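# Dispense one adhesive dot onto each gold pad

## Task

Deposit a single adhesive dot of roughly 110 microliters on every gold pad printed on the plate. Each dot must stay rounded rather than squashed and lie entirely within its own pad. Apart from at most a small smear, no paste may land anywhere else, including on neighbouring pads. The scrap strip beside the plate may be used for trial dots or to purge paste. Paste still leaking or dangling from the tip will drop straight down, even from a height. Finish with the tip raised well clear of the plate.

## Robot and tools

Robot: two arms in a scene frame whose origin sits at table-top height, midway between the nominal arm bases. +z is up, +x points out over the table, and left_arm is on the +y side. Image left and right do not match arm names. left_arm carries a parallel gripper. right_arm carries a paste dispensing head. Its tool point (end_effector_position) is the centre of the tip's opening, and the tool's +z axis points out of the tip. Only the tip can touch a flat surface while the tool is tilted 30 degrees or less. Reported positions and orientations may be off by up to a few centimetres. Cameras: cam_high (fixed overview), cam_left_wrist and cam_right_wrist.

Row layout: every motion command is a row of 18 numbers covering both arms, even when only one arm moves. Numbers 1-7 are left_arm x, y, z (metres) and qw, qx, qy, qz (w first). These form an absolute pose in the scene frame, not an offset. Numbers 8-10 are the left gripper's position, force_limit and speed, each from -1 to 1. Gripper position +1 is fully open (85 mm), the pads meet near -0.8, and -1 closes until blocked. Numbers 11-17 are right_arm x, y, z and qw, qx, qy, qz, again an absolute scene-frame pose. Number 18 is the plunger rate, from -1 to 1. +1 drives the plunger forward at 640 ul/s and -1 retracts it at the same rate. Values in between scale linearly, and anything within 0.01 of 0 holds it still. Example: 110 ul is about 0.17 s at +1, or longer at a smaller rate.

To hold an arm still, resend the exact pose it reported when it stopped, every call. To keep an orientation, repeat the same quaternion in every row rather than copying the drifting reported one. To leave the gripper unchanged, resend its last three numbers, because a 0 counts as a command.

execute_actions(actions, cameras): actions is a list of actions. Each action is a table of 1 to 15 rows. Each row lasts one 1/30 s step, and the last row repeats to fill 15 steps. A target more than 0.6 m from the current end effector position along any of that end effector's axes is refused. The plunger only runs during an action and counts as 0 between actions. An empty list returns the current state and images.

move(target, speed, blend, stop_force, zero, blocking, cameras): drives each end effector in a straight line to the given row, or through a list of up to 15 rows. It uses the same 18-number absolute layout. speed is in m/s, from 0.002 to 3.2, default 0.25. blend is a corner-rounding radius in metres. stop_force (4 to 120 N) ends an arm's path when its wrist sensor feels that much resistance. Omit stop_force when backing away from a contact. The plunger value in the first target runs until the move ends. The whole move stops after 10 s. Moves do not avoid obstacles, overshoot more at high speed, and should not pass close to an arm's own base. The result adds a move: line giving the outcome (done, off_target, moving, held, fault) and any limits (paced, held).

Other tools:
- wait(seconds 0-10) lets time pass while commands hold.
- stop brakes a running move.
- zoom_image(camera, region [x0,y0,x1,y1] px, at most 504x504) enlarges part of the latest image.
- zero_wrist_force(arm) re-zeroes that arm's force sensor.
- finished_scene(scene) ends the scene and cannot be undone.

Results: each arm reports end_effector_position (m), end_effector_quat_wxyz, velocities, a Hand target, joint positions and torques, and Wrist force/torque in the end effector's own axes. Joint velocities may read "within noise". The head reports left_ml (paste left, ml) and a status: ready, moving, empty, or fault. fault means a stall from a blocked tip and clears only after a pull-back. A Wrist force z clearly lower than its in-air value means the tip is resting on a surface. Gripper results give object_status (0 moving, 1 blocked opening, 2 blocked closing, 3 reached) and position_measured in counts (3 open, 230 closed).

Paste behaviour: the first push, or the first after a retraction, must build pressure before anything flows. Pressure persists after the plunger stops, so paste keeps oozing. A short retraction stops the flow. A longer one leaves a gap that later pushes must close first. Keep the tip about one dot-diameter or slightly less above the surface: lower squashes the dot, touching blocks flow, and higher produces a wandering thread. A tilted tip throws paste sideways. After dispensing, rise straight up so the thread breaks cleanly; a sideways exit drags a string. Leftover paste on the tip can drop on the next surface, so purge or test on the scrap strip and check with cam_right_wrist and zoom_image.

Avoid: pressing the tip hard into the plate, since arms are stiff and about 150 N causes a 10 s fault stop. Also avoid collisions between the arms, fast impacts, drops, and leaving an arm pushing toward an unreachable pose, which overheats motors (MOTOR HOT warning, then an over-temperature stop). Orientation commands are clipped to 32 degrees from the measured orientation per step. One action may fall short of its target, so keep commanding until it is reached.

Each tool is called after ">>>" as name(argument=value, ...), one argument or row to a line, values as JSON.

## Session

>>> execute_actions(
  actions=[],
  cameras=["cam_high", "cam_right_wrist"],
)

>>> zoom_image(
  camera="cam_high",
  region=[390, 210, 510, 310],
)

>>> zoom_image(
  camera="cam_right_wrist",
  region=[140, 170, 440, 390],
)

Scene clock: 0.00 s.
left_arm: end_effector_position=(+0.6234, +0.5667, +0.2203) position_measured=3 object_status=3 end_effector_quat_wxyz=(+0.000, +0.025, +1.000, +0.000) | right_arm: end_effector_position=(+0.5368, -0.0976, +0.1976) left_ml=26.7 status=ready end_effector_quat_wxyz=(+0.000, +0.690, +0.723, +0.000)
Joint positions: left_arm=[-0.281 -1.556 2.144 -2.158 -1.571 -0.281] | right_arm=[0.546 -1.345 1.559 -1.785 -1.571 -1.024]
Joint velocities: within noise
Joint torques (N m): no reading
Wrist force (N): no reading
Wrist torque (N m): no reading
Wrist force, peak (N): no reading
Hand target: left_arm +0.6234, +0.5667, +0.2203; +0.000, +0.025, +1.000, +0.000 | right_arm +0.5368, -0.0976, +0.1976; +0.000, +0.690, +0.723, +0.000
Images, in order (width x height): cam_high 896x504, cam_right_wrist 672x504.

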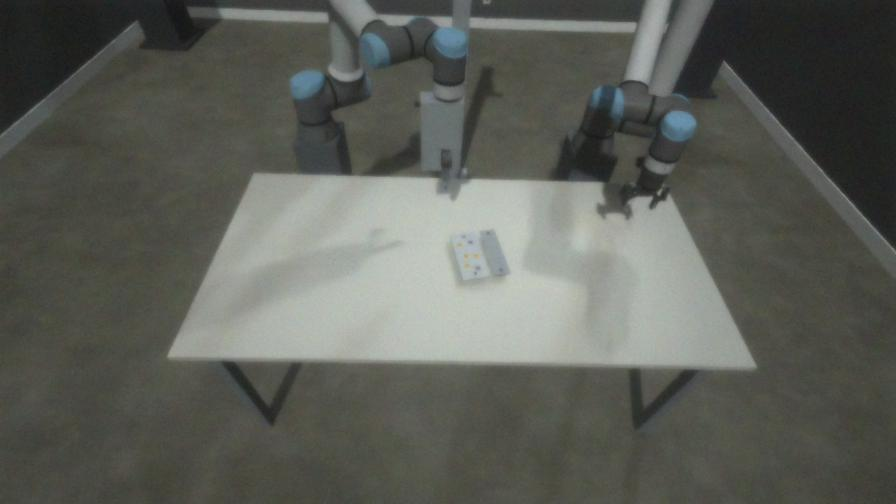

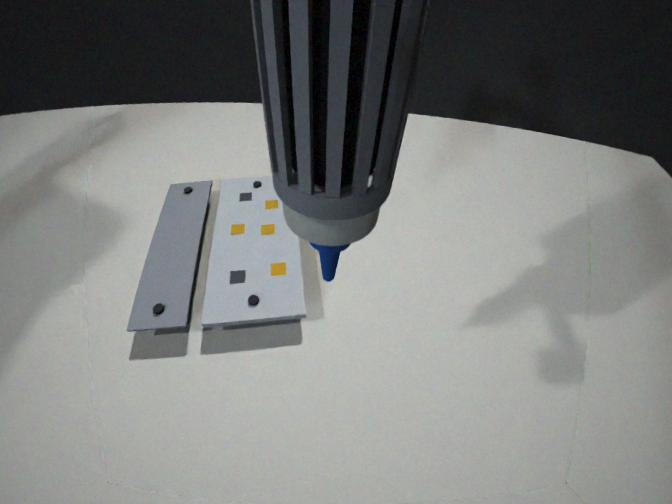

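Scaled by 4.200 from the camera's 896x504 image, which has a finer 1280x720 frame.

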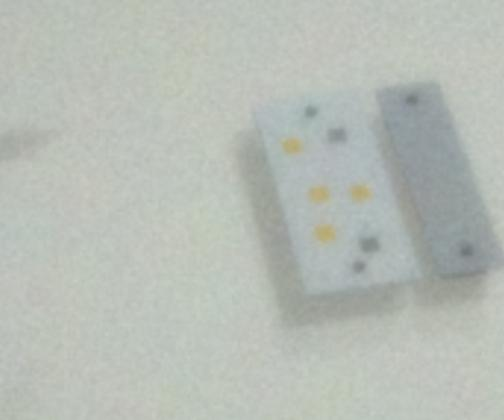

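Scaled by 1.680 from the camera's 672x504 image, which has a finer 960x720 frame.

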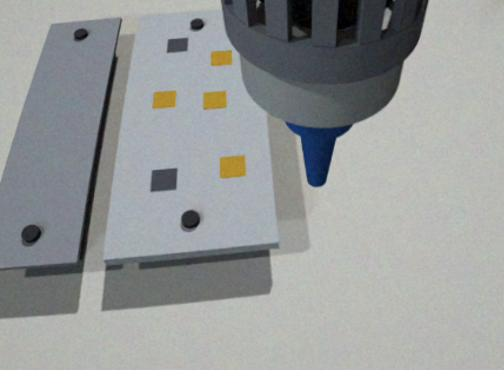

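>>> zoom_image(
  camera="cam_right_wrist",
  region=[195, 180, 315, 300],
)

Scaled by 4.200 from the camera's 672x504 image, which has a finer 960x720 frame.

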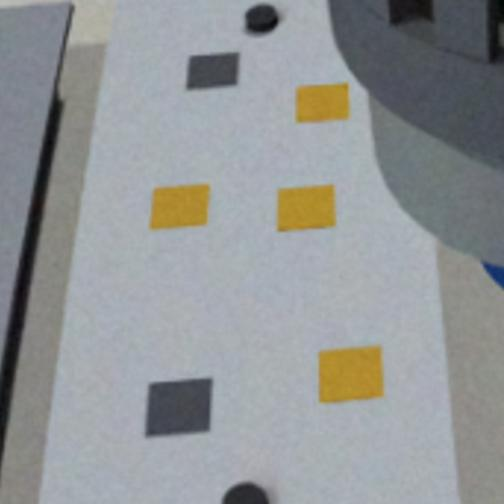

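>>> move(
  target=[
    [0.6234, 0.5667, 0.2203, 0, 0.025, 1.0, 0, 1, 1, 1, 0.640, 0.077, 0.065, 0, 0.690, 0.723, 0, 0],
    [0.6234, 0.5667, 0.2203, 0, 0.025, 1.0, 0, 1, 1, 1, 0.640, 0.077, 0.037, 0, 0.690, 0.723, 0, 0],
  ],
  speed=[0.25, 0.1],
  blend=[0.01, 0],
)

>>> move(
  target=[0.6234, 0.5667, 0.2203, 0, 0.025, 1.0, 0, 1, 1, 1, 0.640, 0.077, 0.02, 0, 0.690, 0.723, 0, 0],
  speed=0.006,
  stop_force=4,
  cameras=["cam_right_wrist"],
)

Scene clock: 50.83 s.
left_arm: end_effector_position=(+0.6234, +0.5667, +0.2203) position_measured=3 object_status=3 end_effector_quat_wxyz=(+0.000, +0.025, +1.000, +0.000) | right_arm: end_effector_position=(+0.6399, +0.0770, +0.0368) left_ml=26.7 status=ready end_effector_quat_wxyz=(+0.000, +0.690, +0.723, +0.000) end_effector_velocity=(-0.001, -0.001, +0.001) end_effector_angular_velocity=(-0.002, +0.002, +0.000)
Joint positions: left_arm=[-0.28 -1.556 2.144 -2.158 -1.571 -0.281] | right_arm=[0.633 -0.95 1.276 -1.897 -1.571 -0.938]
Joint velocities: left_arm=[within noise] | right_arm=[0 -0.001 -0.001 0.005 0 0]
Joint torques (N m): left_arm=[13.56 -33.64 -44.67 -3.62 0.04 -2.32] | right_arm=[-16.72 -111.53 -55.92 -1.33 -2.62 -3.12]
Wrist force (N): left_arm=[0.0 0.2 -0.5] | right_arm=[0.1 -0.3 -0.2]
Wrist torque (N m): left_arm=[0.03 0.00 0.00] | right_arm=[-0.11 0.00 0.00]
Wrist force, peak (N): left_arm=[-0.4 0.1 -0.9] | right_arm=[-2.2 -2.0 -1.9]
Hand target: left_arm +0.6234, +0.5667, +0.2203; +0.000, +0.025, +1.000, +0.000 | right_arm +0.6400, +0.0770, +0.0370; +0.000, +0.690, +0.723, +0.000
Off the commanded pose: left_arm 0.000 m, 0 deg | right_arm 0.000 m, 0 deg.
move: done
camera_calibration:
cam_left_wrist: T_world_to_cam=[[0.0132392, 0.998031, -0.0613164, -0.544111], [0.923767, 0.0112635, 0.38279, -0.650004], [0.382727, -0.0617099, -0.921798, 0.128368], [0, 0, 0, 1]] pos_world=[0.558525, 0.558282, 0.333781]
cam_right_wrist: T_world_to_cam=[[0.047405, -0.997877, 0.0446544, 0.0397855], [-0.791232, -0.0647991, -0.608073, 0.541076], [0.609676, -0.00650631, -0.792624, -0.25795], [0, 0, 0, 1]] pos_world=[0.583496, 0.073084, 0.12278]

Scene clock: 52.90 s.
left_arm: end_effector_position=(+0.6234, +0.5667, +0.2203) position_measured=3 object_status=3 end_effector_quat_wxyz=(+0.000, +0.025, +1.000, +0.000) | right_arm: end_effector_position=(+0.6400, +0.0770, +0.0314) left_ml=26.7 status=ready end_effector_quat_wxyz=(+0.000, +0.690, +0.723, +0.000)
Joint positions: left_arm=[-0.28 -1.556 2.144 -2.158 -1.571 -0.281] | right_arm=[0.633 -0.947 1.281 -1.905 -1.571 -0.938]
Joint torques (N m): left_arm=[9.74 -34.74 -43.32 -3.41 0.99 -0.68] | right_arm=[-14.38 -97.89 -50.7 0.34 -1.93 -3.15]
Wrist force (N): left_arm=[-0.1 0.3 0.0] | right_arm=[1.3 1.2 -5.7]
Wrist torque (N m): left_arm=[0.05 0.03 0.00] | right_arm=[-0.14 0.11 0.00]
Wrist force, peak (N): left_arm=[0.4 0.4 -0.8] | right_arm=[-2.0 -3.0 -15.8]
Hand target: left_arm +0.6234, +0.5667, +0.2203; +0.000, +0.025, +1.000, +0.000 | right_arm +0.6400, +0.0770, +0.0315; +0.000, +0.690, +0.723, +0.000
Off the commanded pose: left_arm 0.000 m, 0 deg | right_arm 0.011 m, 0 deg.
move: contact (right_arm)
camera_calibration:
cam_right_wrist: T_world_to_cam=[[0.047392, -0.997884, 0.0445177, 0.0400416], [-0.791232, -0.0647055, -0.608083, 0.537927], [0.609676, -0.00640561, -0.792625, -0.262219], [0, 0, 0, 1]] pos_world=[0.583596, 0.073084, 0.11748]
Images, in order (width x height): cam_right_wrist 672x504.

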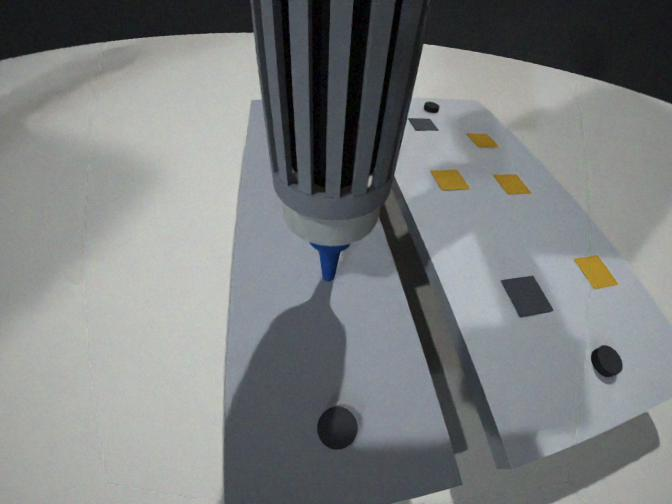

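>>> move(
  target=[0.6234, 0.5667, 0.2203, 0, 0.025, 1.0, 0, 1, 1, 1, 0.640, 0.077, 0.0345, 0, 0.690, 0.723, 0, 0],
  speed=0.05,
)

>>> execute_actions(
  actions=[
    [[0.6234, 0.5667, 0.2203, 0, 0.025, 1.0, 0, 1, 1, 1, 0.640, 0.077, 0.0345, 0, 0.690, 0.723, 0, 0.84]],
  ],
  cameras=["cam_right_wrist"],
)

>>> zoom_image(
  camera="cam_right_wrist",
  region=[298, 230, 368, 300],
)

>>> wait(
  seconds=2.5,
  cameras=["cam_right_wrist"],
)

>>> zoom_image(
  camera="cam_right_wrist",
  region=[298, 230, 368, 300],
)

>>> execute_actions(
  actions=[
    [[0.6234, 0.5667, 0.2203, 0, 0.025, 1.0, 0, 1, 1, 1, 0.640, 0.077, 0.0345, 0, 0.690, 0.723, 0, -0.15625]],
  ],
)

>>> move(
  target=[
    [0.6234, 0.5667, 0.2203, 0, 0.025, 1.0, 0, 1, 1, 1, 0.640, 0.077, 0.060, 0, 0.690, 0.723, 0, 0],
  ],
  speed=[0.1],
  cameras=["cam_right_wrist"],
)

>>> zoom_image(
  camera="cam_right_wrist",
  region=[290, 270, 370, 350],
)

>>> move(
  target=[
    [0.6234, 0.5667, 0.2203, 0, 0.025, 1.0, 0, 1, 1, 1, 0.7046, 0.0194, 0.060, 0, 0.690, 0.723, 0, 0],
    [0.6234, 0.5667, 0.2203, 0, 0.025, 1.0, 0, 1, 1, 1, 0.7046, 0.0194, 0.0345, 0, 0.690, 0.723, 0, 0],
  ],
  speed=[0.25, 0.1],
  blend=[0.01, 0],
)

>>> wait(
  seconds=0.2,
  cameras=["cam_right_wrist"],
)

>>> zoom_image(
  camera="cam_right_wrist",
  region=[288, 240, 368, 320],
)

Scene clock: 76.00 s.
left_arm: end_effector_position=(+0.6234, +0.5667, +0.2203) position_measured=3 object_status=3 end_effector_quat_wxyz=(+0.000, +0.025, +1.000, +0.000) | right_arm: end_effector_position=(+0.6400, +0.0770, +0.0345) left_ml=26.7 status=ready end_effector_quat_wxyz=(+0.000, +0.690, +0.723, +0.000)
Joint positions: left_arm=[-0.28 -1.556 2.144 -2.158 -1.571 -0.281] | right_arm=[0.633 -0.949 1.278 -1.901 -1.571 -0.938]
Joint torques (N m): left_arm=[-0.34 -39.59 -34.64 -3.83 1.94 -0.27] | right_arm=[-6.21 -107.78 -54.15 -2.62 2.01 -0.24]
Wrist force (N): left_arm=[0.1 0.0 -0.3] | right_arm=[0.4 -0.2 0.1]
Wrist torque (N m): left_arm=[0.01 0.00 0.01] | right_arm=[-0.08 -0.11 0.00]
Wrist force, peak (N): left_arm=[0.2 0.0 -0.9] | right_arm=[1.9 1.1 -5.9]
Hand target: left_arm +0.6234, +0.5667, +0.2203; +0.000, +0.025, +1.000, +0.000 | right_arm +0.6400, +0.0770, +0.0345; +0.000, +0.690, +0.723, +0.000
Off the commanded pose: left_arm 0.000 m, 0 deg | right_arm 0.000 m, 0 deg.
move: done
camera_calibration:
cam_left_wrist: T_world_to_cam=[[0.0132392, 0.998031, -0.0613164, -0.544111], [0.923767, 0.0112635, 0.38279, -0.650004], [0.382727, -0.0617099, -0.921798, 0.128368], [0, 0, 0, 1]] pos_world=[0.558525, 0.558282, 0.333781]
cam_right_wrist: T_world_to_cam=[[0.0473306, -0.997883, 0.0445964, 0.0399346], [-0.791236, -0.0647047, -0.608077, 0.539734], [0.609676, -0.00650561, -0.792624, -0.259693], [0, 0, 0, 1]] pos_world=[0.583496, 0.073084, 0.12058]

Scene clock: 76.73 s.
left_arm: end_effector_position=(+0.6234, +0.5667, +0.2203) position_measured=3 object_status=3 end_effector_quat_wxyz=(+0.000, +0.025, +1.000, +0.000) | right_arm: end_effector_position=(+0.6400, +0.0770, +0.0345) left_ml=26.4 status=ready end_effector_quat_wxyz=(+0.000, +0.690, +0.723, +0.000)
Joint positions: left_arm=[-0.28 -1.556 2.144 -2.158 -1.571 -0.281] | right_arm=[0.633 -0.949 1.278 -1.901 -1.571 -0.938]
Joint torques (N m): left_arm=[-1.59 -39.25 -34.6 -3.77 1.91 -0.18] | right_arm=[-4.49 -103.77 -44.31 -5.86 1.82 -0.25]
Wrist force (N): left_arm=[-0.2 0.2 -0.3] | right_arm=[0.3 -0.3 0.2]
Wrist torque (N m): left_arm=[0.04 0.04 0.01] | right_arm=[-0.09 -0.08 0.00]
Wrist force, peak (N): left_arm=[-0.2 0.1 -0.8] | right_arm=[0.3 -0.5 0.2]
Hand target: left_arm +0.6234, +0.5667, +0.2203; +0.000, +0.025, +1.000, +0.000 | right_arm +0.6400, +0.0770, +0.0345; +0.000, +0.690, +0.723, +0.000
Off the commanded pose: left_arm 0.000 m, 0 deg | right_arm 0.000 m, 0 deg.
camera_calibration:
cam_right_wrist: T_world_to_cam=[[0.0473853, -0.997884, 0.0445185, 0.0399074], [-0.791185, -0.0647011, -0.608145, 0.539791], [0.609739, -0.00640516, -0.792577, -0.259804], [0, 0, 0, 1]] pos_world=[0.583596, 0.073084, 0.12058]
Images, in order (width x height): cam_right_wrist 672x504.

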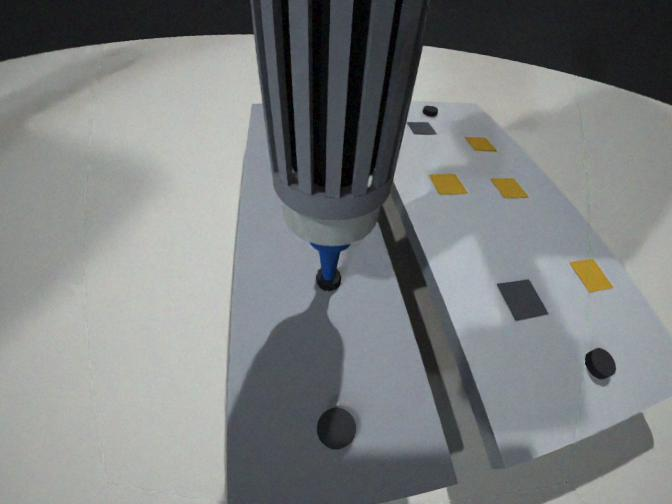

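Scaled by 7.200 from the camera's 672x504 image, which has a finer 960x720 frame.

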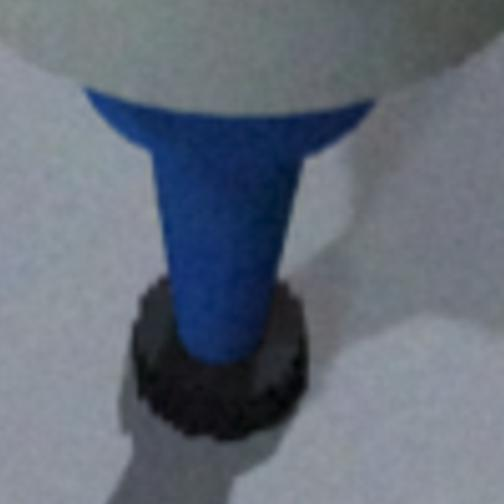

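Scene clock: 79.23 s.
left_arm: end_effector_position=(+0.6234, +0.5667, +0.2203) position_measured=3 object_status=3 end_effector_quat_wxyz=(+0.000, +0.025, +1.000, +0.000) | right_arm: end_effector_position=(+0.6400, +0.0770, +0.0345) left_ml=26.4 status=ready end_effector_quat_wxyz=(+0.000, +0.690, +0.723, +0.000)
Joint positions: left_arm=[-0.28 -1.556 2.144 -2.158 -1.571 -0.281] | right_arm=[0.633 -0.949 1.279 -1.901 -1.571 -0.938]
Joint torques (N m): left_arm=[-2.19 -39.82 -33.72 -4.07 1.74 -0.41] | right_arm=[-4.2 -88.54 -43.81 -6.12 1.94 -0.06]
Wrist force (N): left_arm=[0.4 0.2 -0.4] | right_arm=[-0.3 -0.1 0.2]
Wrist torque (N m): left_arm=[0.03 -0.06 0.00] | right_arm=[-0.02 0.15 0.01]
Wrist force, peak (N): left_arm=[-0.6 0.2 -0.6] | right_arm=[-0.3 -0.6 -0.2]
Hand target: left_arm +0.6234, +0.5667, +0.2203; +0.000, +0.025, +1.000, +0.000 | right_arm +0.6400, +0.0770, +0.0345; +0.000, +0.690, +0.723, +0.000
Off the commanded pose: left_arm 0.000 m, 0 deg | right_arm 0.000 m, 0 deg.
wait: 2.50 s; at rest by 0.17 s
camera_calibration:
cam_right_wrist: T_world_to_cam=[[0.047392, -0.997884, 0.0445177, 0.0399083], [-0.791232, -0.0647055, -0.608083, 0.539733], [0.609676, -0.00640561, -0.792625, -0.259701], [0, 0, 0, 1]] pos_world=[0.583496, 0.073084, 0.12058]
Images, in order (width x height): cam_right_wrist 672x504.

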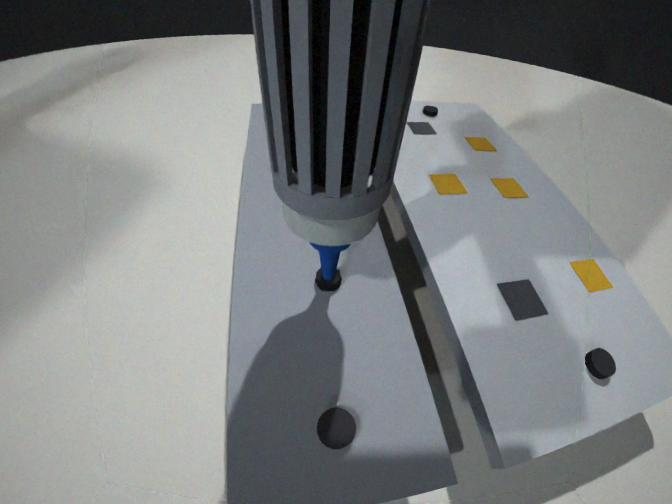

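Scaled by 7.200 from the camera's 672x504 image, which has a finer 960x720 frame.

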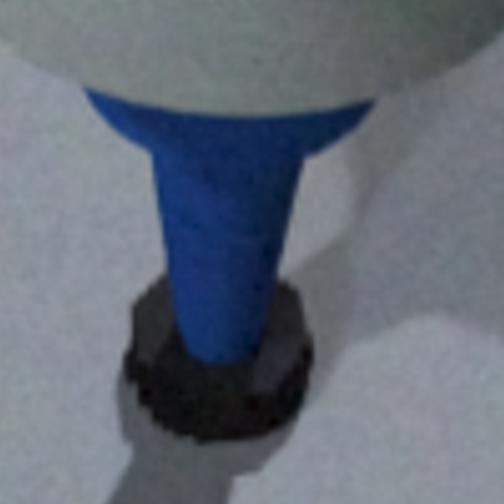

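Scene clock: 79.97 s.
left_arm: end_effector_position=(+0.6234, +0.5667, +0.2203) position_measured=3 object_status=3 end_effector_quat_wxyz=(+0.000, +0.025, +1.000, +0.000) | right_arm: end_effector_position=(+0.6400, +0.0770, +0.0345) left_ml=26.5 status=ready end_effector_quat_wxyz=(+0.000, +0.690, +0.723, +0.000)
Joint positions: left_arm=[-0.28 -1.556 2.144 -2.158 -1.571 -0.281] | right_arm=[0.633 -0.949 1.279 -1.901 -1.571 -0.938]
Joint torques (N m): left_arm=[-2.52 -39.99 -34.55 -4.02 1.7 -0.23] | right_arm=[-3.86 -85.36 -45.22 -5.83 1.83 -0.01]
Wrist force (N): left_arm=[-0.3 0.2 -0.2] | right_arm=[0.2 -0.3 0.0]
Wrist torque (N m): left_arm=[0.03 0.06 0.00] | right_arm=[-0.12 -0.03 0.00]
Wrist force, peak (N): left_arm=[0.2 0.2 -0.8] | right_arm=[0.0 -0.5 0.5]
Hand target: left_arm +0.6234, +0.5667, +0.2203; +0.000, +0.025, +1.000, +0.000 | right_arm +0.6400, +0.0770, +0.0345; +0.000, +0.690, +0.723, +0.000
Off the commanded pose: left_arm 0.000 m, 0 deg | right_arm 0.000 m, 0 deg.
camera_calibration:
cam_left_wrist: T_world_to_cam=[[0.0132392, 0.998031, -0.0613164, -0.544111], [0.923767, 0.0112635, 0.38279, -0.650004], [0.382727, -0.0617099, -0.921798, 0.128368], [0, 0, 0, 1]] pos_world=[0.558525, 0.558282, 0.333781]
cam_right_wrist: T_world_to_cam=[[0.047392, -0.997884, 0.0445177, 0.0399127], [-0.791232, -0.0647055, -0.608083, 0.539672], [0.609676, -0.00640561, -0.792625, -0.25978], [0, 0, 0, 1]] pos_world=[0.583496, 0.073084, 0.12048]

Scene clock: 80.70 s.
left_arm: end_effector_position=(+0.6234, +0.5667, +0.2203) position_measured=3 object_status=3 end_effector_quat_wxyz=(+0.000, +0.025, +1.000, +0.000) | right_arm: end_effector_position=(+0.6400, +0.0770, +0.0603) left_ml=26.5 status=ready end_effector_quat_wxyz=(+0.000, +0.690, +0.723, +0.000) end_effector_velocity=(+0.001, -0.001, -0.002) end_effector_angular_velocity=(+0.001, -0.002, +0.000)
Joint positions: left_arm=[-0.28 -1.556 2.144 -2.158 -1.571 -0.281] | right_arm=[0.633 -0.962 1.253 -1.862 -1.571 -0.938]
Joint velocities: left_arm=[within noise] | right_arm=[-0.001 0 0.004 -0.006 0 -0.001]
Joint torques (N m): left_arm=[-1.1 -40.91 -34.61 -3.96 1.58 -0.01] | right_arm=[-4.29 -79.39 -41.97 -6.85 1.79 -0.06]
Wrist force (N): left_arm=[0.0 -0.1 -0.3] | right_arm=[0.1 -0.5 0.0]
Wrist torque (N m): left_arm=[-0.02 0.01 0.01] | right_arm=[-0.18 0.01 0.01]
Wrist force, peak (N): left_arm=[0.3 0.5 -0.6] | right_arm=[-0.2 -0.5 1.3]
Hand target: left_arm +0.6234, +0.5667, +0.2203; +0.000, +0.025, +1.000, +0.000 | right_arm +0.6400, +0.0770, +0.0600; +0.000, +0.690, +0.723, +0.000
Off the commanded pose: left_arm 0.000 m, 0 deg | right_arm 0.000 m, 0 deg.
move: done
camera_calibration:
cam_right_wrist: T_world_to_cam=[[0.0473041, -0.997891, 0.0444608, 0.0388151], [-0.791152, -0.064602, -0.608198, 0.555463], [0.609788, -0.00640497, -0.792539, -0.23939], [0, 0, 0, 1]] pos_world=[0.583596, 0.0730839, 0.14638]
Images, in order (width x height): cam_right_wrist 672x504.

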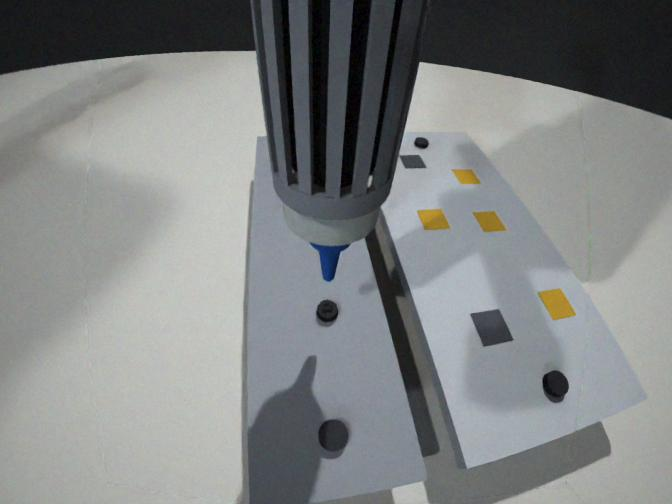

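Scaled by 6.300 from the camera's 672x504 image, which has a finer 960x720 frame.

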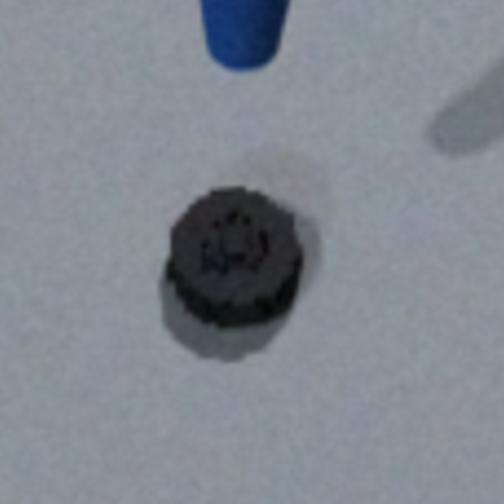

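Scene clock: 81.67 s.
left_arm: end_effector_position=(+0.6234, +0.5667, +0.2203) position_measured=3 object_status=3 end_effector_quat_wxyz=(+0.000, +0.025, +1.000, +0.000) | right_arm: end_effector_position=(+0.7046, +0.0194, +0.0343) left_ml=26.5 status=ready end_effector_quat_wxyz=(+0.000, +0.690, +0.723, +0.000)
Joint positions: left_arm=[-0.28 -1.556 2.144 -2.158 -1.571 -0.281] | right_arm=[0.55 -0.943 1.27 -1.898 -1.571 -1.021]
Joint torques (N m): left_arm=[-1.5 -41.8 -34.76 -3.79 1.92 -0.18] | right_arm=[6.39 -113.97 -56.73 -1.03 2.36 3.37]
Wrist force (N): left_arm=[0.1 0.1 -0.1] | right_arm=[0.3 -0.3 -0.1]
Wrist torque (N m): left_arm=[0.01 -0.01 0.01] | right_arm=[-0.11 -0.08 0.00]
Wrist force, peak (N): left_arm=[0.4 0.1 -0.6] | right_arm=[-2.2 2.0 -1.3]
Hand target: left_arm +0.6234, +0.5667, +0.2203; +0.000, +0.025, +1.000, +0.000 | right_arm +0.7046, +0.0194, +0.0345; +0.000, +0.690, +0.723, +0.000
Off the commanded pose: left_arm 0.000 m, 0 deg | right_arm 0.000 m, 0 deg.
move: done
camera_calibration:
cam_left_wrist: T_world_to_cam=[[0.0132392, 0.998031, -0.0613164, -0.544111], [0.923767, 0.0112635, 0.38279, -0.650004], [0.382727, -0.0617099, -0.921798, 0.128368], [0, 0, 0, 1]] pos_world=[0.558525, 0.558282, 0.333781]
cam_right_wrist: T_world_to_cam=[[0.0474144, -0.997877, 0.0446501, -0.0206485], [-0.791317, -0.064803, -0.607962, 0.586979], [0.609565, -0.00650622, -0.79271, -0.299609], [0, 0, 0, 1]] pos_world=[0.648096, 0.015484, 0.12028]

Scene clock: 81.87 s.
left_arm: end_effector_position=(+0.6234, +0.5667, +0.2203) position_measured=3 object_status=3 end_effector_quat_wxyz=(+0.000, +0.025, +1.000, +0.000) | right_arm: end_effector_position=(+0.7046, +0.0194, +0.0344) left_ml=26.5 status=ready end_effector_quat_wxyz=(+0.000, +0.690, +0.723, +0.000)
Joint positions: left_arm=[-0.28 -1.556 2.144 -2.158 -1.571 -0.281] | right_arm=[0.55 -0.943 1.27 -1.897 -1.571 -1.021]
Joint torques (N m): left_arm=[-0.52 -41.5 -34.21 -3.67 1.92 -0.26] | right_arm=[5.56 -112.4 -56.42 -1.23 2.62 3.35]
Wrist force (N): left_arm=[0.0 0.1 -0.5] | right_arm=[0.1 -0.2 -0.4]
Wrist torque (N m): left_arm=[0.02 0.00 0.00] | right_arm=[-0.06 -0.01 0.00]
Wrist force, peak (N): left_arm=[0.1 0.0 -0.5] | right_arm=[0.1 -0.5 -0.1]
Hand target: left_arm +0.6234, +0.5667, +0.2203; +0.000, +0.025, +1.000, +0.000 | right_arm +0.7046, +0.0194, +0.0345; +0.000, +0.690, +0.723, +0.000
Off the commanded pose: left_arm 0.000 m, 0 deg | right_arm 0.000 m, 0 deg.
wait: 0.20 s; at rest by 0.17 s
camera_calibration:
cam_right_wrist: T_world_to_cam=[[0.0473265, -0.997884, 0.0445932, -0.0205891], [-0.791237, -0.0646996, -0.608078, 0.587], [0.609676, -0.00650557, -0.792624, -0.299612], [0, 0, 0, 1]] pos_world=[0.648096, 0.015484, 0.12038]
Images, in order (width x height): cam_right_wrist 672x504.

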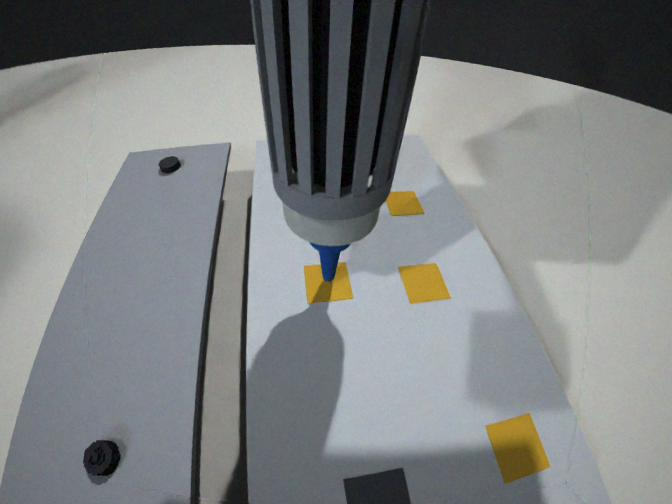

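Scaled by 6.300 from the camera's 672x504 image, which has a finer 960x720 frame.

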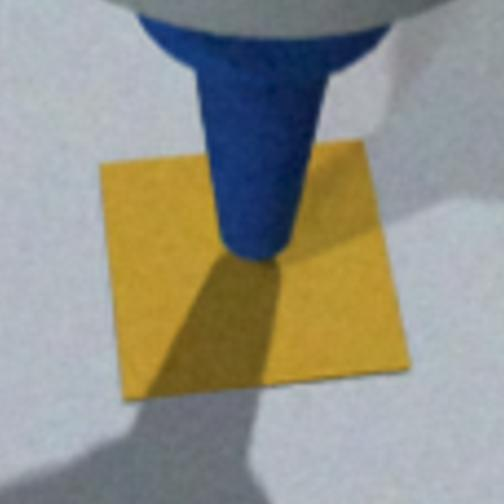

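>>> execute_actions(
  actions=[
    [[0.6234, 0.5667, 0.2203, 0, 0.025, 1.0, 0, 1, 1, 1, 0.7042, 0.0194, 0.0345, 0, 0.690, 0.723, 0, 0.5]],
  ],
)

>>> wait(
  seconds=2.5,
)

>>> execute_actions(
  actions=[
    [[0.6234, 0.5667, 0.2203, 0, 0.025, 1.0, 0, 1, 1, 1, 0.7042, 0.0194, 0.0345, 0, 0.690, 0.723, 0, -0.15625]],
  ],
)

>>> move(
  target=[
    [0.6234, 0.5667, 0.2203, 0, 0.025, 1.0, 0, 1, 1, 1, 0.7042, 0.0194, 0.060, 0, 0.690, 0.723, 0, 0],
  ],
  speed=[0.1],
  cameras=["cam_right_wrist"],
)

>>> zoom_image(
  camera="cam_right_wrist",
  region=[290, 270, 370, 350],
)

>>> move(
  target=[
    [0.6234, 0.5667, 0.2203, 0, 0.025, 1.0, 0, 1, 1, 1, 0.7066, -0.0170, 0.060, 0, 0.690, 0.723, 0, 0],
    [0.6234, 0.5667, 0.2203, 0, 0.025, 1.0, 0, 1, 1, 1, 0.7066, -0.0170, 0.0345, 0, 0.690, 0.723, 0, 0],
  ],
  speed=[0.25, 0.1],
  blend=[0.01, 0],
)

>>> wait(
  seconds=0.2,
  cameras=["cam_right_wrist"],
)

>>> zoom_image(
  camera="cam_right_wrist",
  region=[288, 240, 368, 320],
)

Scene clock: 105.67 s.
left_arm: end_effector_position=(+0.6234, +0.5667, +0.2203) position_measured=3 object_status=3 end_effector_quat_wxyz=(+0.000, +0.025, +1.000, +0.000) | right_arm: end_effector_position=(+0.7042, +0.0194, +0.0345) left_ml=26.3 status=ready end_effector_quat_wxyz=(+0.000, +0.690, +0.723, +0.000)
Joint positions: left_arm=[-0.28 -1.556 2.144 -2.158 -1.571 -0.281] | right_arm=[0.55 -0.944 1.271 -1.898 -1.571 -1.021]
Joint torques (N m): left_arm=[-0.02 -45.48 -34.53 -4.06 1.66 -0.12] | right_arm=[19.01 -103.95 -47.67 -6.1 -2.08 3.4]
Wrist force (N): left_arm=[0.0 0.1 -0.2] | right_arm=[0.1 -0.4 -0.4]
Wrist torque (N m): left_arm=[0.03 0.01 0.00] | right_arm=[-0.13 -0.03 0.00]
Wrist force, peak (N): left_arm=[-0.4 0.8 -0.7] | right_arm=[-0.3 -0.5 -0.5]
Hand target: left_arm +0.6234, +0.5667, +0.2203; +0.000, +0.025, +1.000, +0.000 | right_arm +0.7042, +0.0194, +0.0345; +0.000, +0.690, +0.723, +0.000
Off the commanded pose: left_arm 0.000 m, 0 deg | right_arm 0.000 m, 0 deg.
camera_calibration:
cam_left_wrist: T_world_to_cam=[[0.0132392, 0.998031, -0.0613164, -0.544111], [0.923767, 0.0112635, 0.38279, -0.650004], [0.382727, -0.0617099, -0.921798, 0.128368], [0, 0, 0, 1]] pos_world=[0.558525, 0.558282, 0.333781]
cam_right_wrist: T_world_to_cam=[[0.0473306, -0.997883, 0.0445964, -0.0205821], [-0.791236, -0.0647047, -0.608077, 0.586805], [0.609676, -0.00650561, -0.792624, -0.299209], [0, 0, 0, 1]] pos_world=[0.647696, 0.015484, 0.12058]

Scene clock: 108.17 s.
left_arm: end_effector_position=(+0.6234, +0.5667, +0.2203) position_measured=3 object_status=3 end_effector_quat_wxyz=(+0.000, +0.025, +1.000, +0.000) | right_arm: end_effector_position=(+0.7042, +0.0194, +0.0345) left_ml=26.3 status=ready end_effector_quat_wxyz=(+0.000, +0.690, +0.723, +0.000)
Joint positions: left_arm=[-0.28 -1.556 2.144 -2.158 -1.571 -0.281] | right_arm=[0.55 -0.944 1.271 -1.898 -1.571 -1.021]
Joint torques (N m): left_arm=[-0.83 -46.66 -36.16 -3.95 2.03 0.05] | right_arm=[13.28 -86.76 -54.63 -5.16 -2.06 2.26]
Wrist force (N): left_arm=[0.2 0.4 -0.8] | right_arm=[-0.3 -0.3 -0.1]
Wrist torque (N m): left_arm=[0.06 -0.03 0.01] | right_arm=[-0.09 0.13 0.00]
Wrist force, peak (N): left_arm=[0.2 0.4 -0.8] | right_arm=[-0.1 -0.7 -0.1]
Hand target: left_arm +0.6234, +0.5667, +0.2203; +0.000, +0.025, +1.000, +0.000 | right_arm +0.7042, +0.0194, +0.0345; +0.000, +0.690, +0.723, +0.000
Off the commanded pose: left_arm 0.000 m, 0 deg | right_arm 0.000 m, 0 deg.
wait: 2.50 s; at rest by 0.17 s
camera_calibration:
cam_left_wrist: T_world_to_cam=[[0.0132392, 0.998031, -0.0613164, -0.544111], [0.923767, 0.0112635, 0.38279, -0.650004], [0.382727, -0.0617099, -0.921798, 0.128368], [0, 0, 0, 1]] pos_world=[0.558525, 0.558282, 0.333781]
cam_right_wrist: T_world_to_cam=[[0.047392, -0.997884, 0.0445177, -0.0206124], [-0.791232, -0.0647055, -0.608083, 0.586803], [0.609676, -0.00640561, -0.792625, -0.299211], [0, 0, 0, 1]] pos_world=[0.647696, 0.015484, 0.12058]

Scene clock: 108.90 s.
left_arm: end_effector_position=(+0.6234, +0.5667, +0.2203) position_measured=3 object_status=3 end_effector_quat_wxyz=(+0.000, +0.025, +1.000, +0.000) | right_arm: end_effector_position=(+0.7042, +0.0194, +0.0345) left_ml=26.4 status=ready end_effector_quat_wxyz=(+0.000, +0.690, +0.723, +0.000)
Joint positions: left_arm=[-0.28 -1.556 2.144 -2.158 -1.571 -0.281] | right_arm=[0.55 -0.944 1.271 -1.898 -1.571 -1.021]
Joint torques (N m): left_arm=[0.02 -44.79 -35.04 -4.07 1.57 -0.55] | right_arm=[13.14 -85.4 -54.72 -4.71 -1.94 2.18]
Wrist force (N): left_arm=[0.0 0.5 -0.5] | right_arm=[-0.3 -0.2 -0.1]
Wrist torque (N m): left_arm=[0.09 0.01 0.01] | right_arm=[-0.06 0.13 0.00]
Wrist force, peak (N): left_arm=[0.0 0.5 -0.5] | right_arm=[0.1 -0.7 -0.4]
Hand target: left_arm +0.6234, +0.5667, +0.2203; +0.000, +0.025, +1.000, +0.000 | right_arm +0.7042, +0.0194, +0.0345; +0.000, +0.690, +0.723, +0.000
Off the commanded pose: left_arm 0.000 m, 0 deg | right_arm 0.000 m, 0 deg.
camera_calibration:
cam_left_wrist: T_world_to_cam=[[0.0132392, 0.998031, -0.0613164, -0.544111], [0.923767, 0.0112635, 0.38279, -0.650004], [0.382727, -0.0617099, -0.921798, 0.128368], [0, 0, 0, 1]] pos_world=[0.558525, 0.558282, 0.333781]
cam_right_wrist: T_world_to_cam=[[0.047392, -0.997884, 0.0445177, -0.0206124], [-0.791232, -0.0647055, -0.608083, 0.586803], [0.609676, -0.00640561, -0.792625, -0.299211], [0, 0, 0, 1]] pos_world=[0.647696, 0.015484, 0.12058]

Scene clock: 109.63 s.
left_arm: end_effector_position=(+0.6234, +0.5667, +0.2203) position_measured=3 object_status=3 end_effector_quat_wxyz=(+0.000, +0.025, +1.000, +0.000) | right_arm: end_effector_position=(+0.7042, +0.0194, +0.0603) left_ml=26.4 status=ready end_effector_quat_wxyz=(+0.000, +0.690, +0.723, +0.000)
Joint positions: left_arm=[-0.28 -1.556 2.144 -2.158 -1.571 -0.281] | right_arm=[0.55 -0.957 1.246 -1.859 -1.571 -1.021]
Joint torques (N m): left_arm=[-0.82 -44.86 -35.58 -4.21 1.53 -0.42] | right_arm=[15.52 -80.44 -41.69 -6.41 -1.49 1.58]
Wrist force (N): left_arm=[0.0 0.2 -0.6] | right_arm=[0.1 -0.2 -0.2]
Wrist torque (N m): left_arm=[0.03 0.01 0.01] | right_arm=[-0.05 -0.03 0.00]
Wrist force, peak (N): left_arm=[-0.2 0.7 -0.7] | right_arm=[-0.2 0.2 -1.2]
Hand target: left_arm +0.6234, +0.5667, +0.2203; +0.000, +0.025, +1.000, +0.000 | right_arm +0.7042, +0.0194, +0.0600; +0.000, +0.690, +0.723, +0.000
Off the commanded pose: left_arm 0.000 m, 0 deg | right_arm 0.000 m, 0 deg.
move: done
camera_calibration:
cam_right_wrist: T_world_to_cam=[[0.0473041, -0.997891, 0.0444608, -0.0217003], [-0.791152, -0.064602, -0.608198, 0.602533], [0.609788, -0.00640497, -0.792539, -0.278907], [0, 0, 0, 1]] pos_world=[0.647796, 0.0154839, 0.14638]
Images, in order (width x height): cam_right_wrist 672x504.

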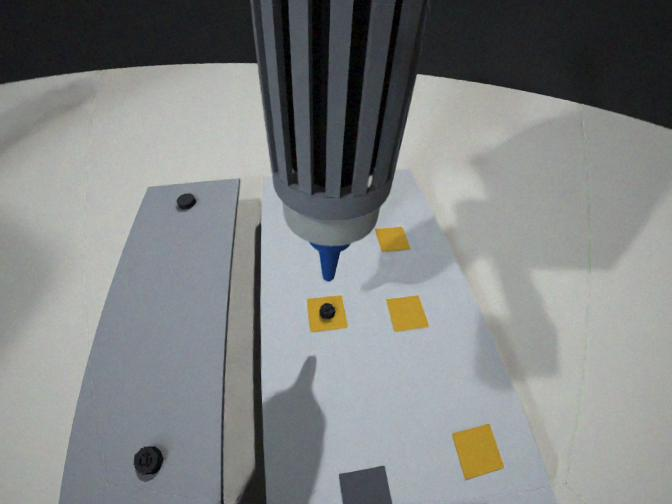

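Scaled by 6.300 from the camera's 672x504 image, which has a finer 960x720 frame.

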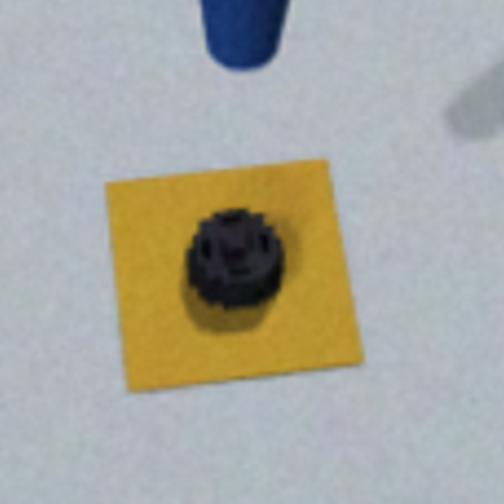

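Scene clock: 110.40 s.
left_arm: end_effector_position=(+0.6234, +0.5667, +0.2203) position_measured=3 object_status=3 end_effector_quat_wxyz=(+0.000, +0.025, +1.000, +0.000) | right_arm: end_effector_position=(+0.7066, -0.0170, +0.0343) left_ml=26.4 status=ready end_effector_quat_wxyz=(+0.000, +0.690, +0.723, +0.000) end_effector_velocity=(+0.001, -0.001, +0.003) end_effector_angular_velocity=(+0.000, +0.000, -0.002)
Joint positions: left_arm=[-0.28 -1.556 2.144 -2.158 -1.571 -0.281] | right_arm=[0.518 -0.981 1.333 -1.922 -1.571 -1.053]
Joint velocities: left_arm=[within noise] | right_arm=[-0.001 -0.002 -0.002 0.005 0 0.001]
Joint torques (N m): left_arm=[0.22 -46.73 -35.94 -4.31 1.62 -0.34] | right_arm=[10.13 -108.48 -56.91 -0.78 2.35 3.8]
Wrist force (N): left_arm=[-0.1 0.2 -0.3] | right_arm=[0.2 -0.2 0.3]
Wrist torque (N m): left_arm=[0.04 0.03 0.01] | right_arm=[-0.06 -0.06 -0.02]
Wrist force, peak (N): left_arm=[0.0 0.0 -0.8] | right_arm=[3.1 -0.7 -0.2]
Hand target: left_arm +0.6234, +0.5667, +0.2203; +0.000, +0.025, +1.000, +0.000 | right_arm +0.7066, -0.0170, +0.0345; +0.000, +0.690, +0.723, +0.000
Off the commanded pose: left_arm 0.000 m, 0 deg | right_arm 0.000 m, 0 deg.
move: done
camera_calibration:
cam_left_wrist: T_world_to_cam=[[0.0132392, 0.998031, -0.0613164, -0.544111], [0.923767, 0.0112635, 0.38279, -0.650004], [0.382727, -0.0617099, -0.921798, 0.128368], [0, 0, 0, 1]] pos_world=[0.558525, 0.558282, 0.333781]
cam_right_wrist: T_world_to_cam=[[0.0473265, -0.997884, 0.0445932, -0.0571065], [-0.791237, -0.0646996, -0.608078, 0.586221], [0.609676, -0.00650557, -0.792624, -0.301069], [0, 0, 0, 1]] pos_world=[0.650096, -0.021016, 0.12038]

Scene clock: 110.60 s.
left_arm: end_effector_position=(+0.6234, +0.5667, +0.2203) position_measured=3 object_status=3 end_effector_quat_wxyz=(+0.000, +0.025, +1.000, +0.000) | right_arm: end_effector_position=(+0.7066, -0.0170, +0.0344) left_ml=26.4 status=ready end_effector_quat_wxyz=(+0.000, +0.690, +0.723, +0.000)
Joint positions: left_arm=[-0.28 -1.556 2.144 -2.158 -1.571 -0.281] | right_arm=[0.518 -0.981 1.333 -1.922 -1.571 -1.053]
Joint torques (N m): left_arm=[0.39 -48.7 -35.78 -4.22 1.73 -0.13] | right_arm=[9.79 -108.99 -55.93 -1 2.24 3.21]
Wrist force (N): left_arm=[-0.1 -0.1 -0.2] | right_arm=[0.2 -0.6 -0.1]
Wrist torque (N m): left_arm=[-0.01 0.03 0.01] | right_arm=[-0.19 -0.07 -0.02]
Wrist force, peak (N): left_arm=[0.2 0.1 -0.8] | right_arm=[0.2 -0.6 -0.1]
Hand target: left_arm +0.6234, +0.5667, +0.2203; +0.000, +0.025, +1.000, +0.000 | right_arm +0.7066, -0.0170, +0.0345; +0.000, +0.690, +0.723, +0.000
Off the commanded pose: left_arm 0.000 m, 0 deg | right_arm 0.000 m, 0 deg.
wait: 0.20 s; at rest by 0.17 s
camera_calibration:
cam_right_wrist: T_world_to_cam=[[0.0473265, -0.997884, 0.0445932, -0.057111], [-0.791237, -0.0646996, -0.608078, 0.586281], [0.609676, -0.00650557, -0.792624, -0.300989], [0, 0, 0, 1]] pos_world=[0.650096, -0.021016, 0.12048]
Images, in order (width x height): cam_right_wrist 672x504.

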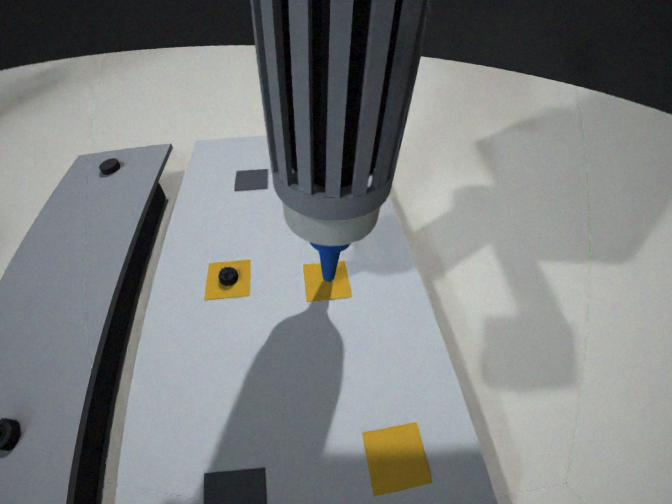

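Scaled by 6.300 from the camera's 672x504 image, which has a finer 960x720 frame.

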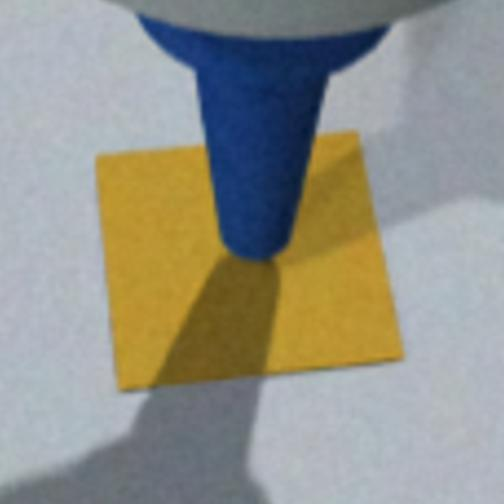

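>>> execute_actions(
  actions=[
    [[0.6234,0.5667,0.2203,0,0.025,1.0,0,1,1,1,0.7066,-0.0165,0.0345,0,0.690,0.723,0,0.5]],
  ],
)

>>> wait(
  seconds=2.5,
)

>>> execute_actions(
  actions=[
    [[0.6234,0.5667,0.2203,0,0.025,1.0,0,1,1,1,0.7066,-0.0165,0.0345,0,0.690,0.723,0,-0.15625]],
  ],
)

>>> move(
  target=[0.6234,0.5667,0.2203,0,0.025,1.0,0,1,1,1,0.7066,-0.0165,0.060,0,0.690,0.723,0,0],
  speed=0.1,
  cameras=["cam_right_wrist"],
)

>>> zoom_image(
  camera="cam_right_wrist",
  region=[290, 270, 370, 350],
)

>>> move(
  target=[
    [0.6234,0.5667,0.2203,0,0.025,1.0,0,1,1,1,0.7508,-0.0127,0.060,0,0.690,0.723,0,0],
    [0.6234,0.5667,0.2203,0,0.025,1.0,0,1,1,1,0.7508,-0.0127,0.0345,0,0.690,0.723,0,0],
  ],
  speed=[0.25,0.1],
  blend=0.01,
  cameras=["cam_right_wrist"],
)

>>> zoom_image(
  camera="cam_right_wrist",
  region=[288, 240, 368, 320],
)

Scene clock: 132.60 s.
left_arm: end_effector_position=(+0.6234, +0.5667, +0.2203) position_measured=3 object_status=3 end_effector_quat_wxyz=(+0.000, +0.025, +1.000, +0.000) | right_arm: end_effector_position=(+0.7066, -0.0165, +0.0345) left_ml=26.2 status=ready end_effector_quat_wxyz=(+0.000, +0.690, +0.723, +0.000)
Joint positions: left_arm=[-0.28 -1.556 2.144 -2.158 -1.571 -0.281] | right_arm=[0.519 -0.981 1.332 -1.922 -1.571 -1.052]
Joint torques (N m): left_arm=[-1.86 -49.05 -36.76 -4.41 1.57 -0.77] | right_arm=[14.84 -78.04 -55.14 -0.9 -1.83 2.06]
Wrist force (N): left_arm=[-0.2 0.2 -0.3] | right_arm=[0.1 -0.3 0.1]
Wrist torque (N m): left_arm=[0.03 0.05 0.01] | right_arm=[-0.08 -0.02 -0.02]
Wrist force, peak (N): left_arm=[0.6 0.2 -0.7] | right_arm=[0.1 -0.8 -0.2]
Hand target: left_arm +0.6234, +0.5667, +0.2203; +0.000, +0.025, +1.000, +0.000 | right_arm +0.7066, -0.0165, +0.0345; +0.000, +0.690, +0.723, +0.000
Off the commanded pose: left_arm 0.000 m, 0 deg | right_arm 0.000 m, 0 deg.
camera_calibration:
cam_left_wrist: T_world_to_cam=[[0.0132392, 0.998031, -0.0613164, -0.544111], [0.923767, 0.0112635, 0.38279, -0.650004], [0.382727, -0.0617099, -0.921798, 0.128368], [0, 0, 0, 1]] pos_world=[0.558525, 0.558282, 0.333781]
cam_right_wrist: T_world_to_cam=[[0.0473306, -0.997883, 0.0445964, -0.0565197], [-0.791236, -0.0647047, -0.608077, 0.586381], [0.609676, -0.00650561, -0.792624, -0.300906], [0, 0, 0, 1]] pos_world=[0.650096, -0.020416, 0.12058]

Scene clock: 135.10 s.
left_arm: end_effector_position=(+0.6234, +0.5667, +0.2203) position_measured=3 object_status=3 end_effector_quat_wxyz=(+0.000, +0.025, +1.000, +0.000) | right_arm: end_effector_position=(+0.7066, -0.0165, +0.0345) left_ml=26.2 status=ready end_effector_quat_wxyz=(+0.000, +0.690, +0.723, +0.000)
Joint positions: left_arm=[-0.28 -1.556 2.144 -2.158 -1.571 -0.281] | right_arm=[0.519 -0.981 1.332 -1.922 -1.571 -1.052]
Joint torques (N m): left_arm=[1.58 -48.48 -36.04 -4.34 1.41 -0.29] | right_arm=[15.67 -78.15 -53.48 -2.79 -1.88 -2.51]
Wrist force (N): left_arm=[0.1 -0.2 -0.3] | right_arm=[0.5 -0.5 0.1]
Wrist torque (N m): left_arm=[-0.03 -0.01 0.01] | right_arm=[-0.18 -0.15 -0.02]
Wrist force, peak (N): left_arm=[-0.5 0.2 -0.7] | right_arm=[0.7 -0.3 0.0]
Hand target: left_arm +0.6234, +0.5667, +0.2203; +0.000, +0.025, +1.000, +0.000 | right_arm +0.7066, -0.0165, +0.0345; +0.000, +0.690, +0.723, +0.000
Off the commanded pose: left_arm 0.000 m, 0 deg | right_arm 0.000 m, 0 deg.
wait: 2.50 s; at rest by 0.17 s
camera_calibration:
cam_left_wrist: T_world_to_cam=[[0.0132392, 0.998031, -0.0613164, -0.544111], [0.923767, 0.0112635, 0.38279, -0.650004], [0.382727, -0.0617099, -0.921798, 0.128368], [0, 0, 0, 1]] pos_world=[0.558525, 0.558282, 0.333781]
cam_right_wrist: T_world_to_cam=[[0.0473306, -0.997883, 0.0445964, -0.0565197], [-0.791236, -0.0647047, -0.608077, 0.586381], [0.609676, -0.00650561, -0.792624, -0.300906], [0, 0, 0, 1]] pos_world=[0.650096, -0.020416, 0.12058]

Scene clock: 135.83 s.
left_arm: end_effector_position=(+0.6234, +0.5667, +0.2203) position_measured=3 object_status=3 end_effector_quat_wxyz=(+0.000, +0.025, +1.000, +0.000) | right_arm: end_effector_position=(+0.7066, -0.0165, +0.0345) left_ml=26.3 status=ready end_effector_quat_wxyz=(+0.000, +0.690, +0.723, +0.000)
Joint positions: left_arm=[-0.28 -1.556 2.144 -2.158 -1.571 -0.281] | right_arm=[0.519 -0.981 1.332 -1.922 -1.571 -1.052]
Joint torques (N m): left_arm=[-0.23 -49.25 -36.41 -4.47 1.72 -0.33] | right_arm=[16.32 -76.67 -52.68 -3.21 -1.84 -2.72]
Wrist force (N): left_arm=[0.1 0.5 -0.5] | right_arm=[0.3 -0.4 0.1]
Wrist torque (N m): left_arm=[0.08 0.00 0.00] | right_arm=[-0.14 -0.09 -0.02]
Wrist force, peak (N): left_arm=[0.0 0.3 -0.9] | right_arm=[0.5 -0.3 0.4]
Hand target: left_arm +0.6234, +0.5667, +0.2203; +0.000, +0.025, +1.000, +0.000 | right_arm +0.7066, -0.0165, +0.0345; +0.000, +0.690, +0.723, +0.000
Off the commanded pose: left_arm 0.000 m, 0 deg | right_arm 0.000 m, 0 deg.
camera_calibration:
cam_left_wrist: T_world_to_cam=[[0.0132392, 0.998031, -0.0613164, -0.544111], [0.923767, 0.0112635, 0.38279, -0.650004], [0.382727, -0.0617099, -0.921798, 0.128368], [0, 0, 0, 1]] pos_world=[0.558525, 0.558282, 0.333781]
cam_right_wrist: T_world_to_cam=[[0.0473306, -0.997883, 0.0445964, -0.0565197], [-0.791236, -0.0647047, -0.608077, 0.586381], [0.609676, -0.00650561, -0.792624, -0.300906], [0, 0, 0, 1]] pos_world=[0.650096, -0.020416, 0.12058]

Scene clock: 136.57 s.
left_arm: end_effector_position=(+0.6234, +0.5667, +0.2203) position_measured=3 object_status=3 end_effector_quat_wxyz=(+0.000, +0.025, +1.000, +0.000) | right_arm: end_effector_position=(+0.7066, -0.0165, +0.0603) left_ml=26.3 status=ready end_effector_quat_wxyz=(+0.000, +0.690, +0.723, +0.000)
Joint positions: left_arm=[-0.28 -1.556 2.144 -2.158 -1.571 -0.281] | right_arm=[0.519 -0.995 1.307 -1.883 -1.571 -1.052]
Joint torques (N m): left_arm=[-1.24 -49.8 -36.71 -4.26 1.36 -0.51] | right_arm=[15.76 -78.08 -41.52 -6.38 -1.51 -2.49]
Wrist force (N): left_arm=[-0.2 0.2 -0.4] | right_arm=[0.4 -0.2 -0.2]
Wrist torque (N m): left_arm=[0.03 0.03 0.01] | right_arm=[-0.07 -0.15 -0.01]
Wrist force, peak (N): left_arm=[0.3 -0.1 -0.6] | right_arm=[0.0 -0.4 1.7]
Hand target: left_arm +0.6234, +0.5667, +0.2203; +0.000, +0.025, +1.000, +0.000 | right_arm +0.7066, -0.0165, +0.0600; +0.000, +0.690, +0.723, +0.000
Off the commanded pose: left_arm 0.000 m, 0 deg | right_arm 0.000 m, 0 deg.
move: done
camera_calibration:
cam_right_wrist: T_world_to_cam=[[0.0473826, -0.997884, 0.0445221, -0.057698], [-0.791147, -0.0647016, -0.608194, 0.602107], [0.609788, -0.0064057, -0.792539, -0.280601], [0, 0, 0, 1]] pos_world=[0.650196, -0.020416, 0.14638]
Images, in order (width x height): cam_right_wrist 672x504.

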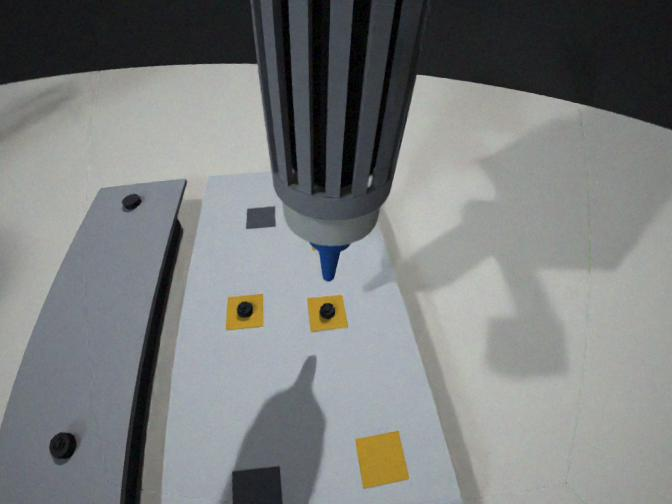

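Scaled by 6.300 from the camera's 672x504 image, which has a finer 960x720 frame.

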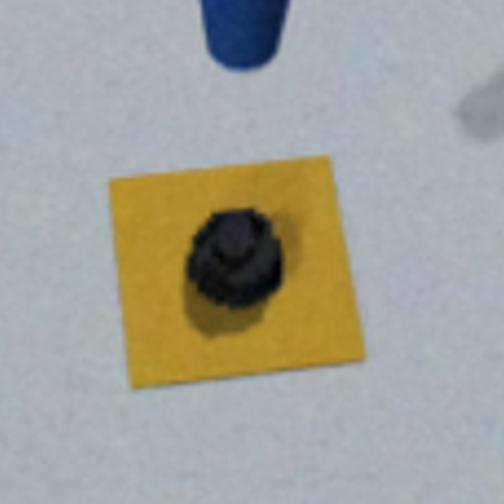

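Scene clock: 137.37 s.
left_arm: end_effector_position=(+0.6234, +0.5667, +0.2203) position_measured=3 object_status=3 end_effector_quat_wxyz=(+0.000, +0.025, +1.000, +0.000) | right_arm: end_effector_position=(+0.7508, -0.0128, +0.0343) left_ml=26.3 status=ready end_effector_quat_wxyz=(+0.000, +0.690, +0.723, +0.000)
Joint positions: left_arm=[-0.28 -1.556 2.144 -2.158 -1.571 -0.281] | right_arm=[0.499 -0.923 1.235 -1.884 -1.571 -1.072]
Joint torques (N m): left_arm=[0.45 -48.08 -36.76 -4.28 1.35 -0.33] | right_arm=[15.67 -112.33 -57.27 -1.27 -0.33 3.77]
Wrist force (N): left_arm=[-0.1 0.4 -0.3] | right_arm=[0.1 -0.1 -0.2]
Wrist torque (N m): left_arm=[0.06 0.02 0.00] | right_arm=[-0.04 -0.02 0.02]
Wrist force, peak (N): left_arm=[-0.1 0.5 -0.7] | right_arm=[-0.5 3.0 -1.1]
Hand target: left_arm +0.6234, +0.5667, +0.2203; +0.000, +0.025, +1.000, +0.000 | right_arm +0.7508, -0.0127, +0.0345; +0.000, +0.690, +0.723, +0.000
Off the commanded pose: left_arm 0.000 m, 0 deg | right_arm 0.000 m, 0 deg.
move: done
camera_calibration:
cam_right_wrist: T_world_to_cam=[[0.047336, -0.997883, 0.0445889, -0.0549137], [-0.791322, -0.0647035, -0.607966, 0.621536], [0.609565, -0.00650548, -0.79271, -0.328041], [0, 0, 0, 1]] pos_world=[0.694396, -0.016716, 0.12028]
Images, in order (width x height): cam_right_wrist 672x504.

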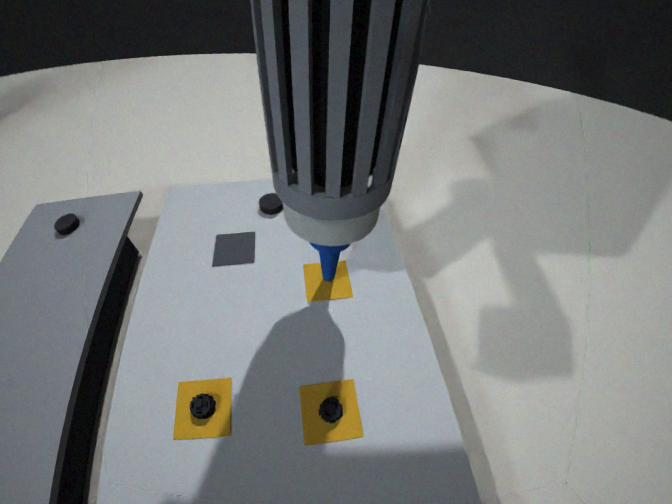

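Scaled by 6.300 from the camera's 672x504 image, which has a finer 960x720 frame.

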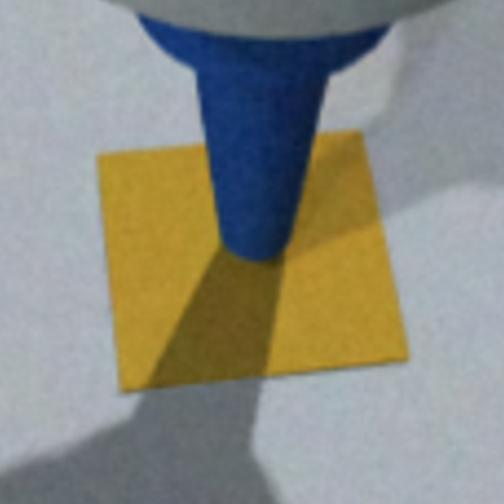

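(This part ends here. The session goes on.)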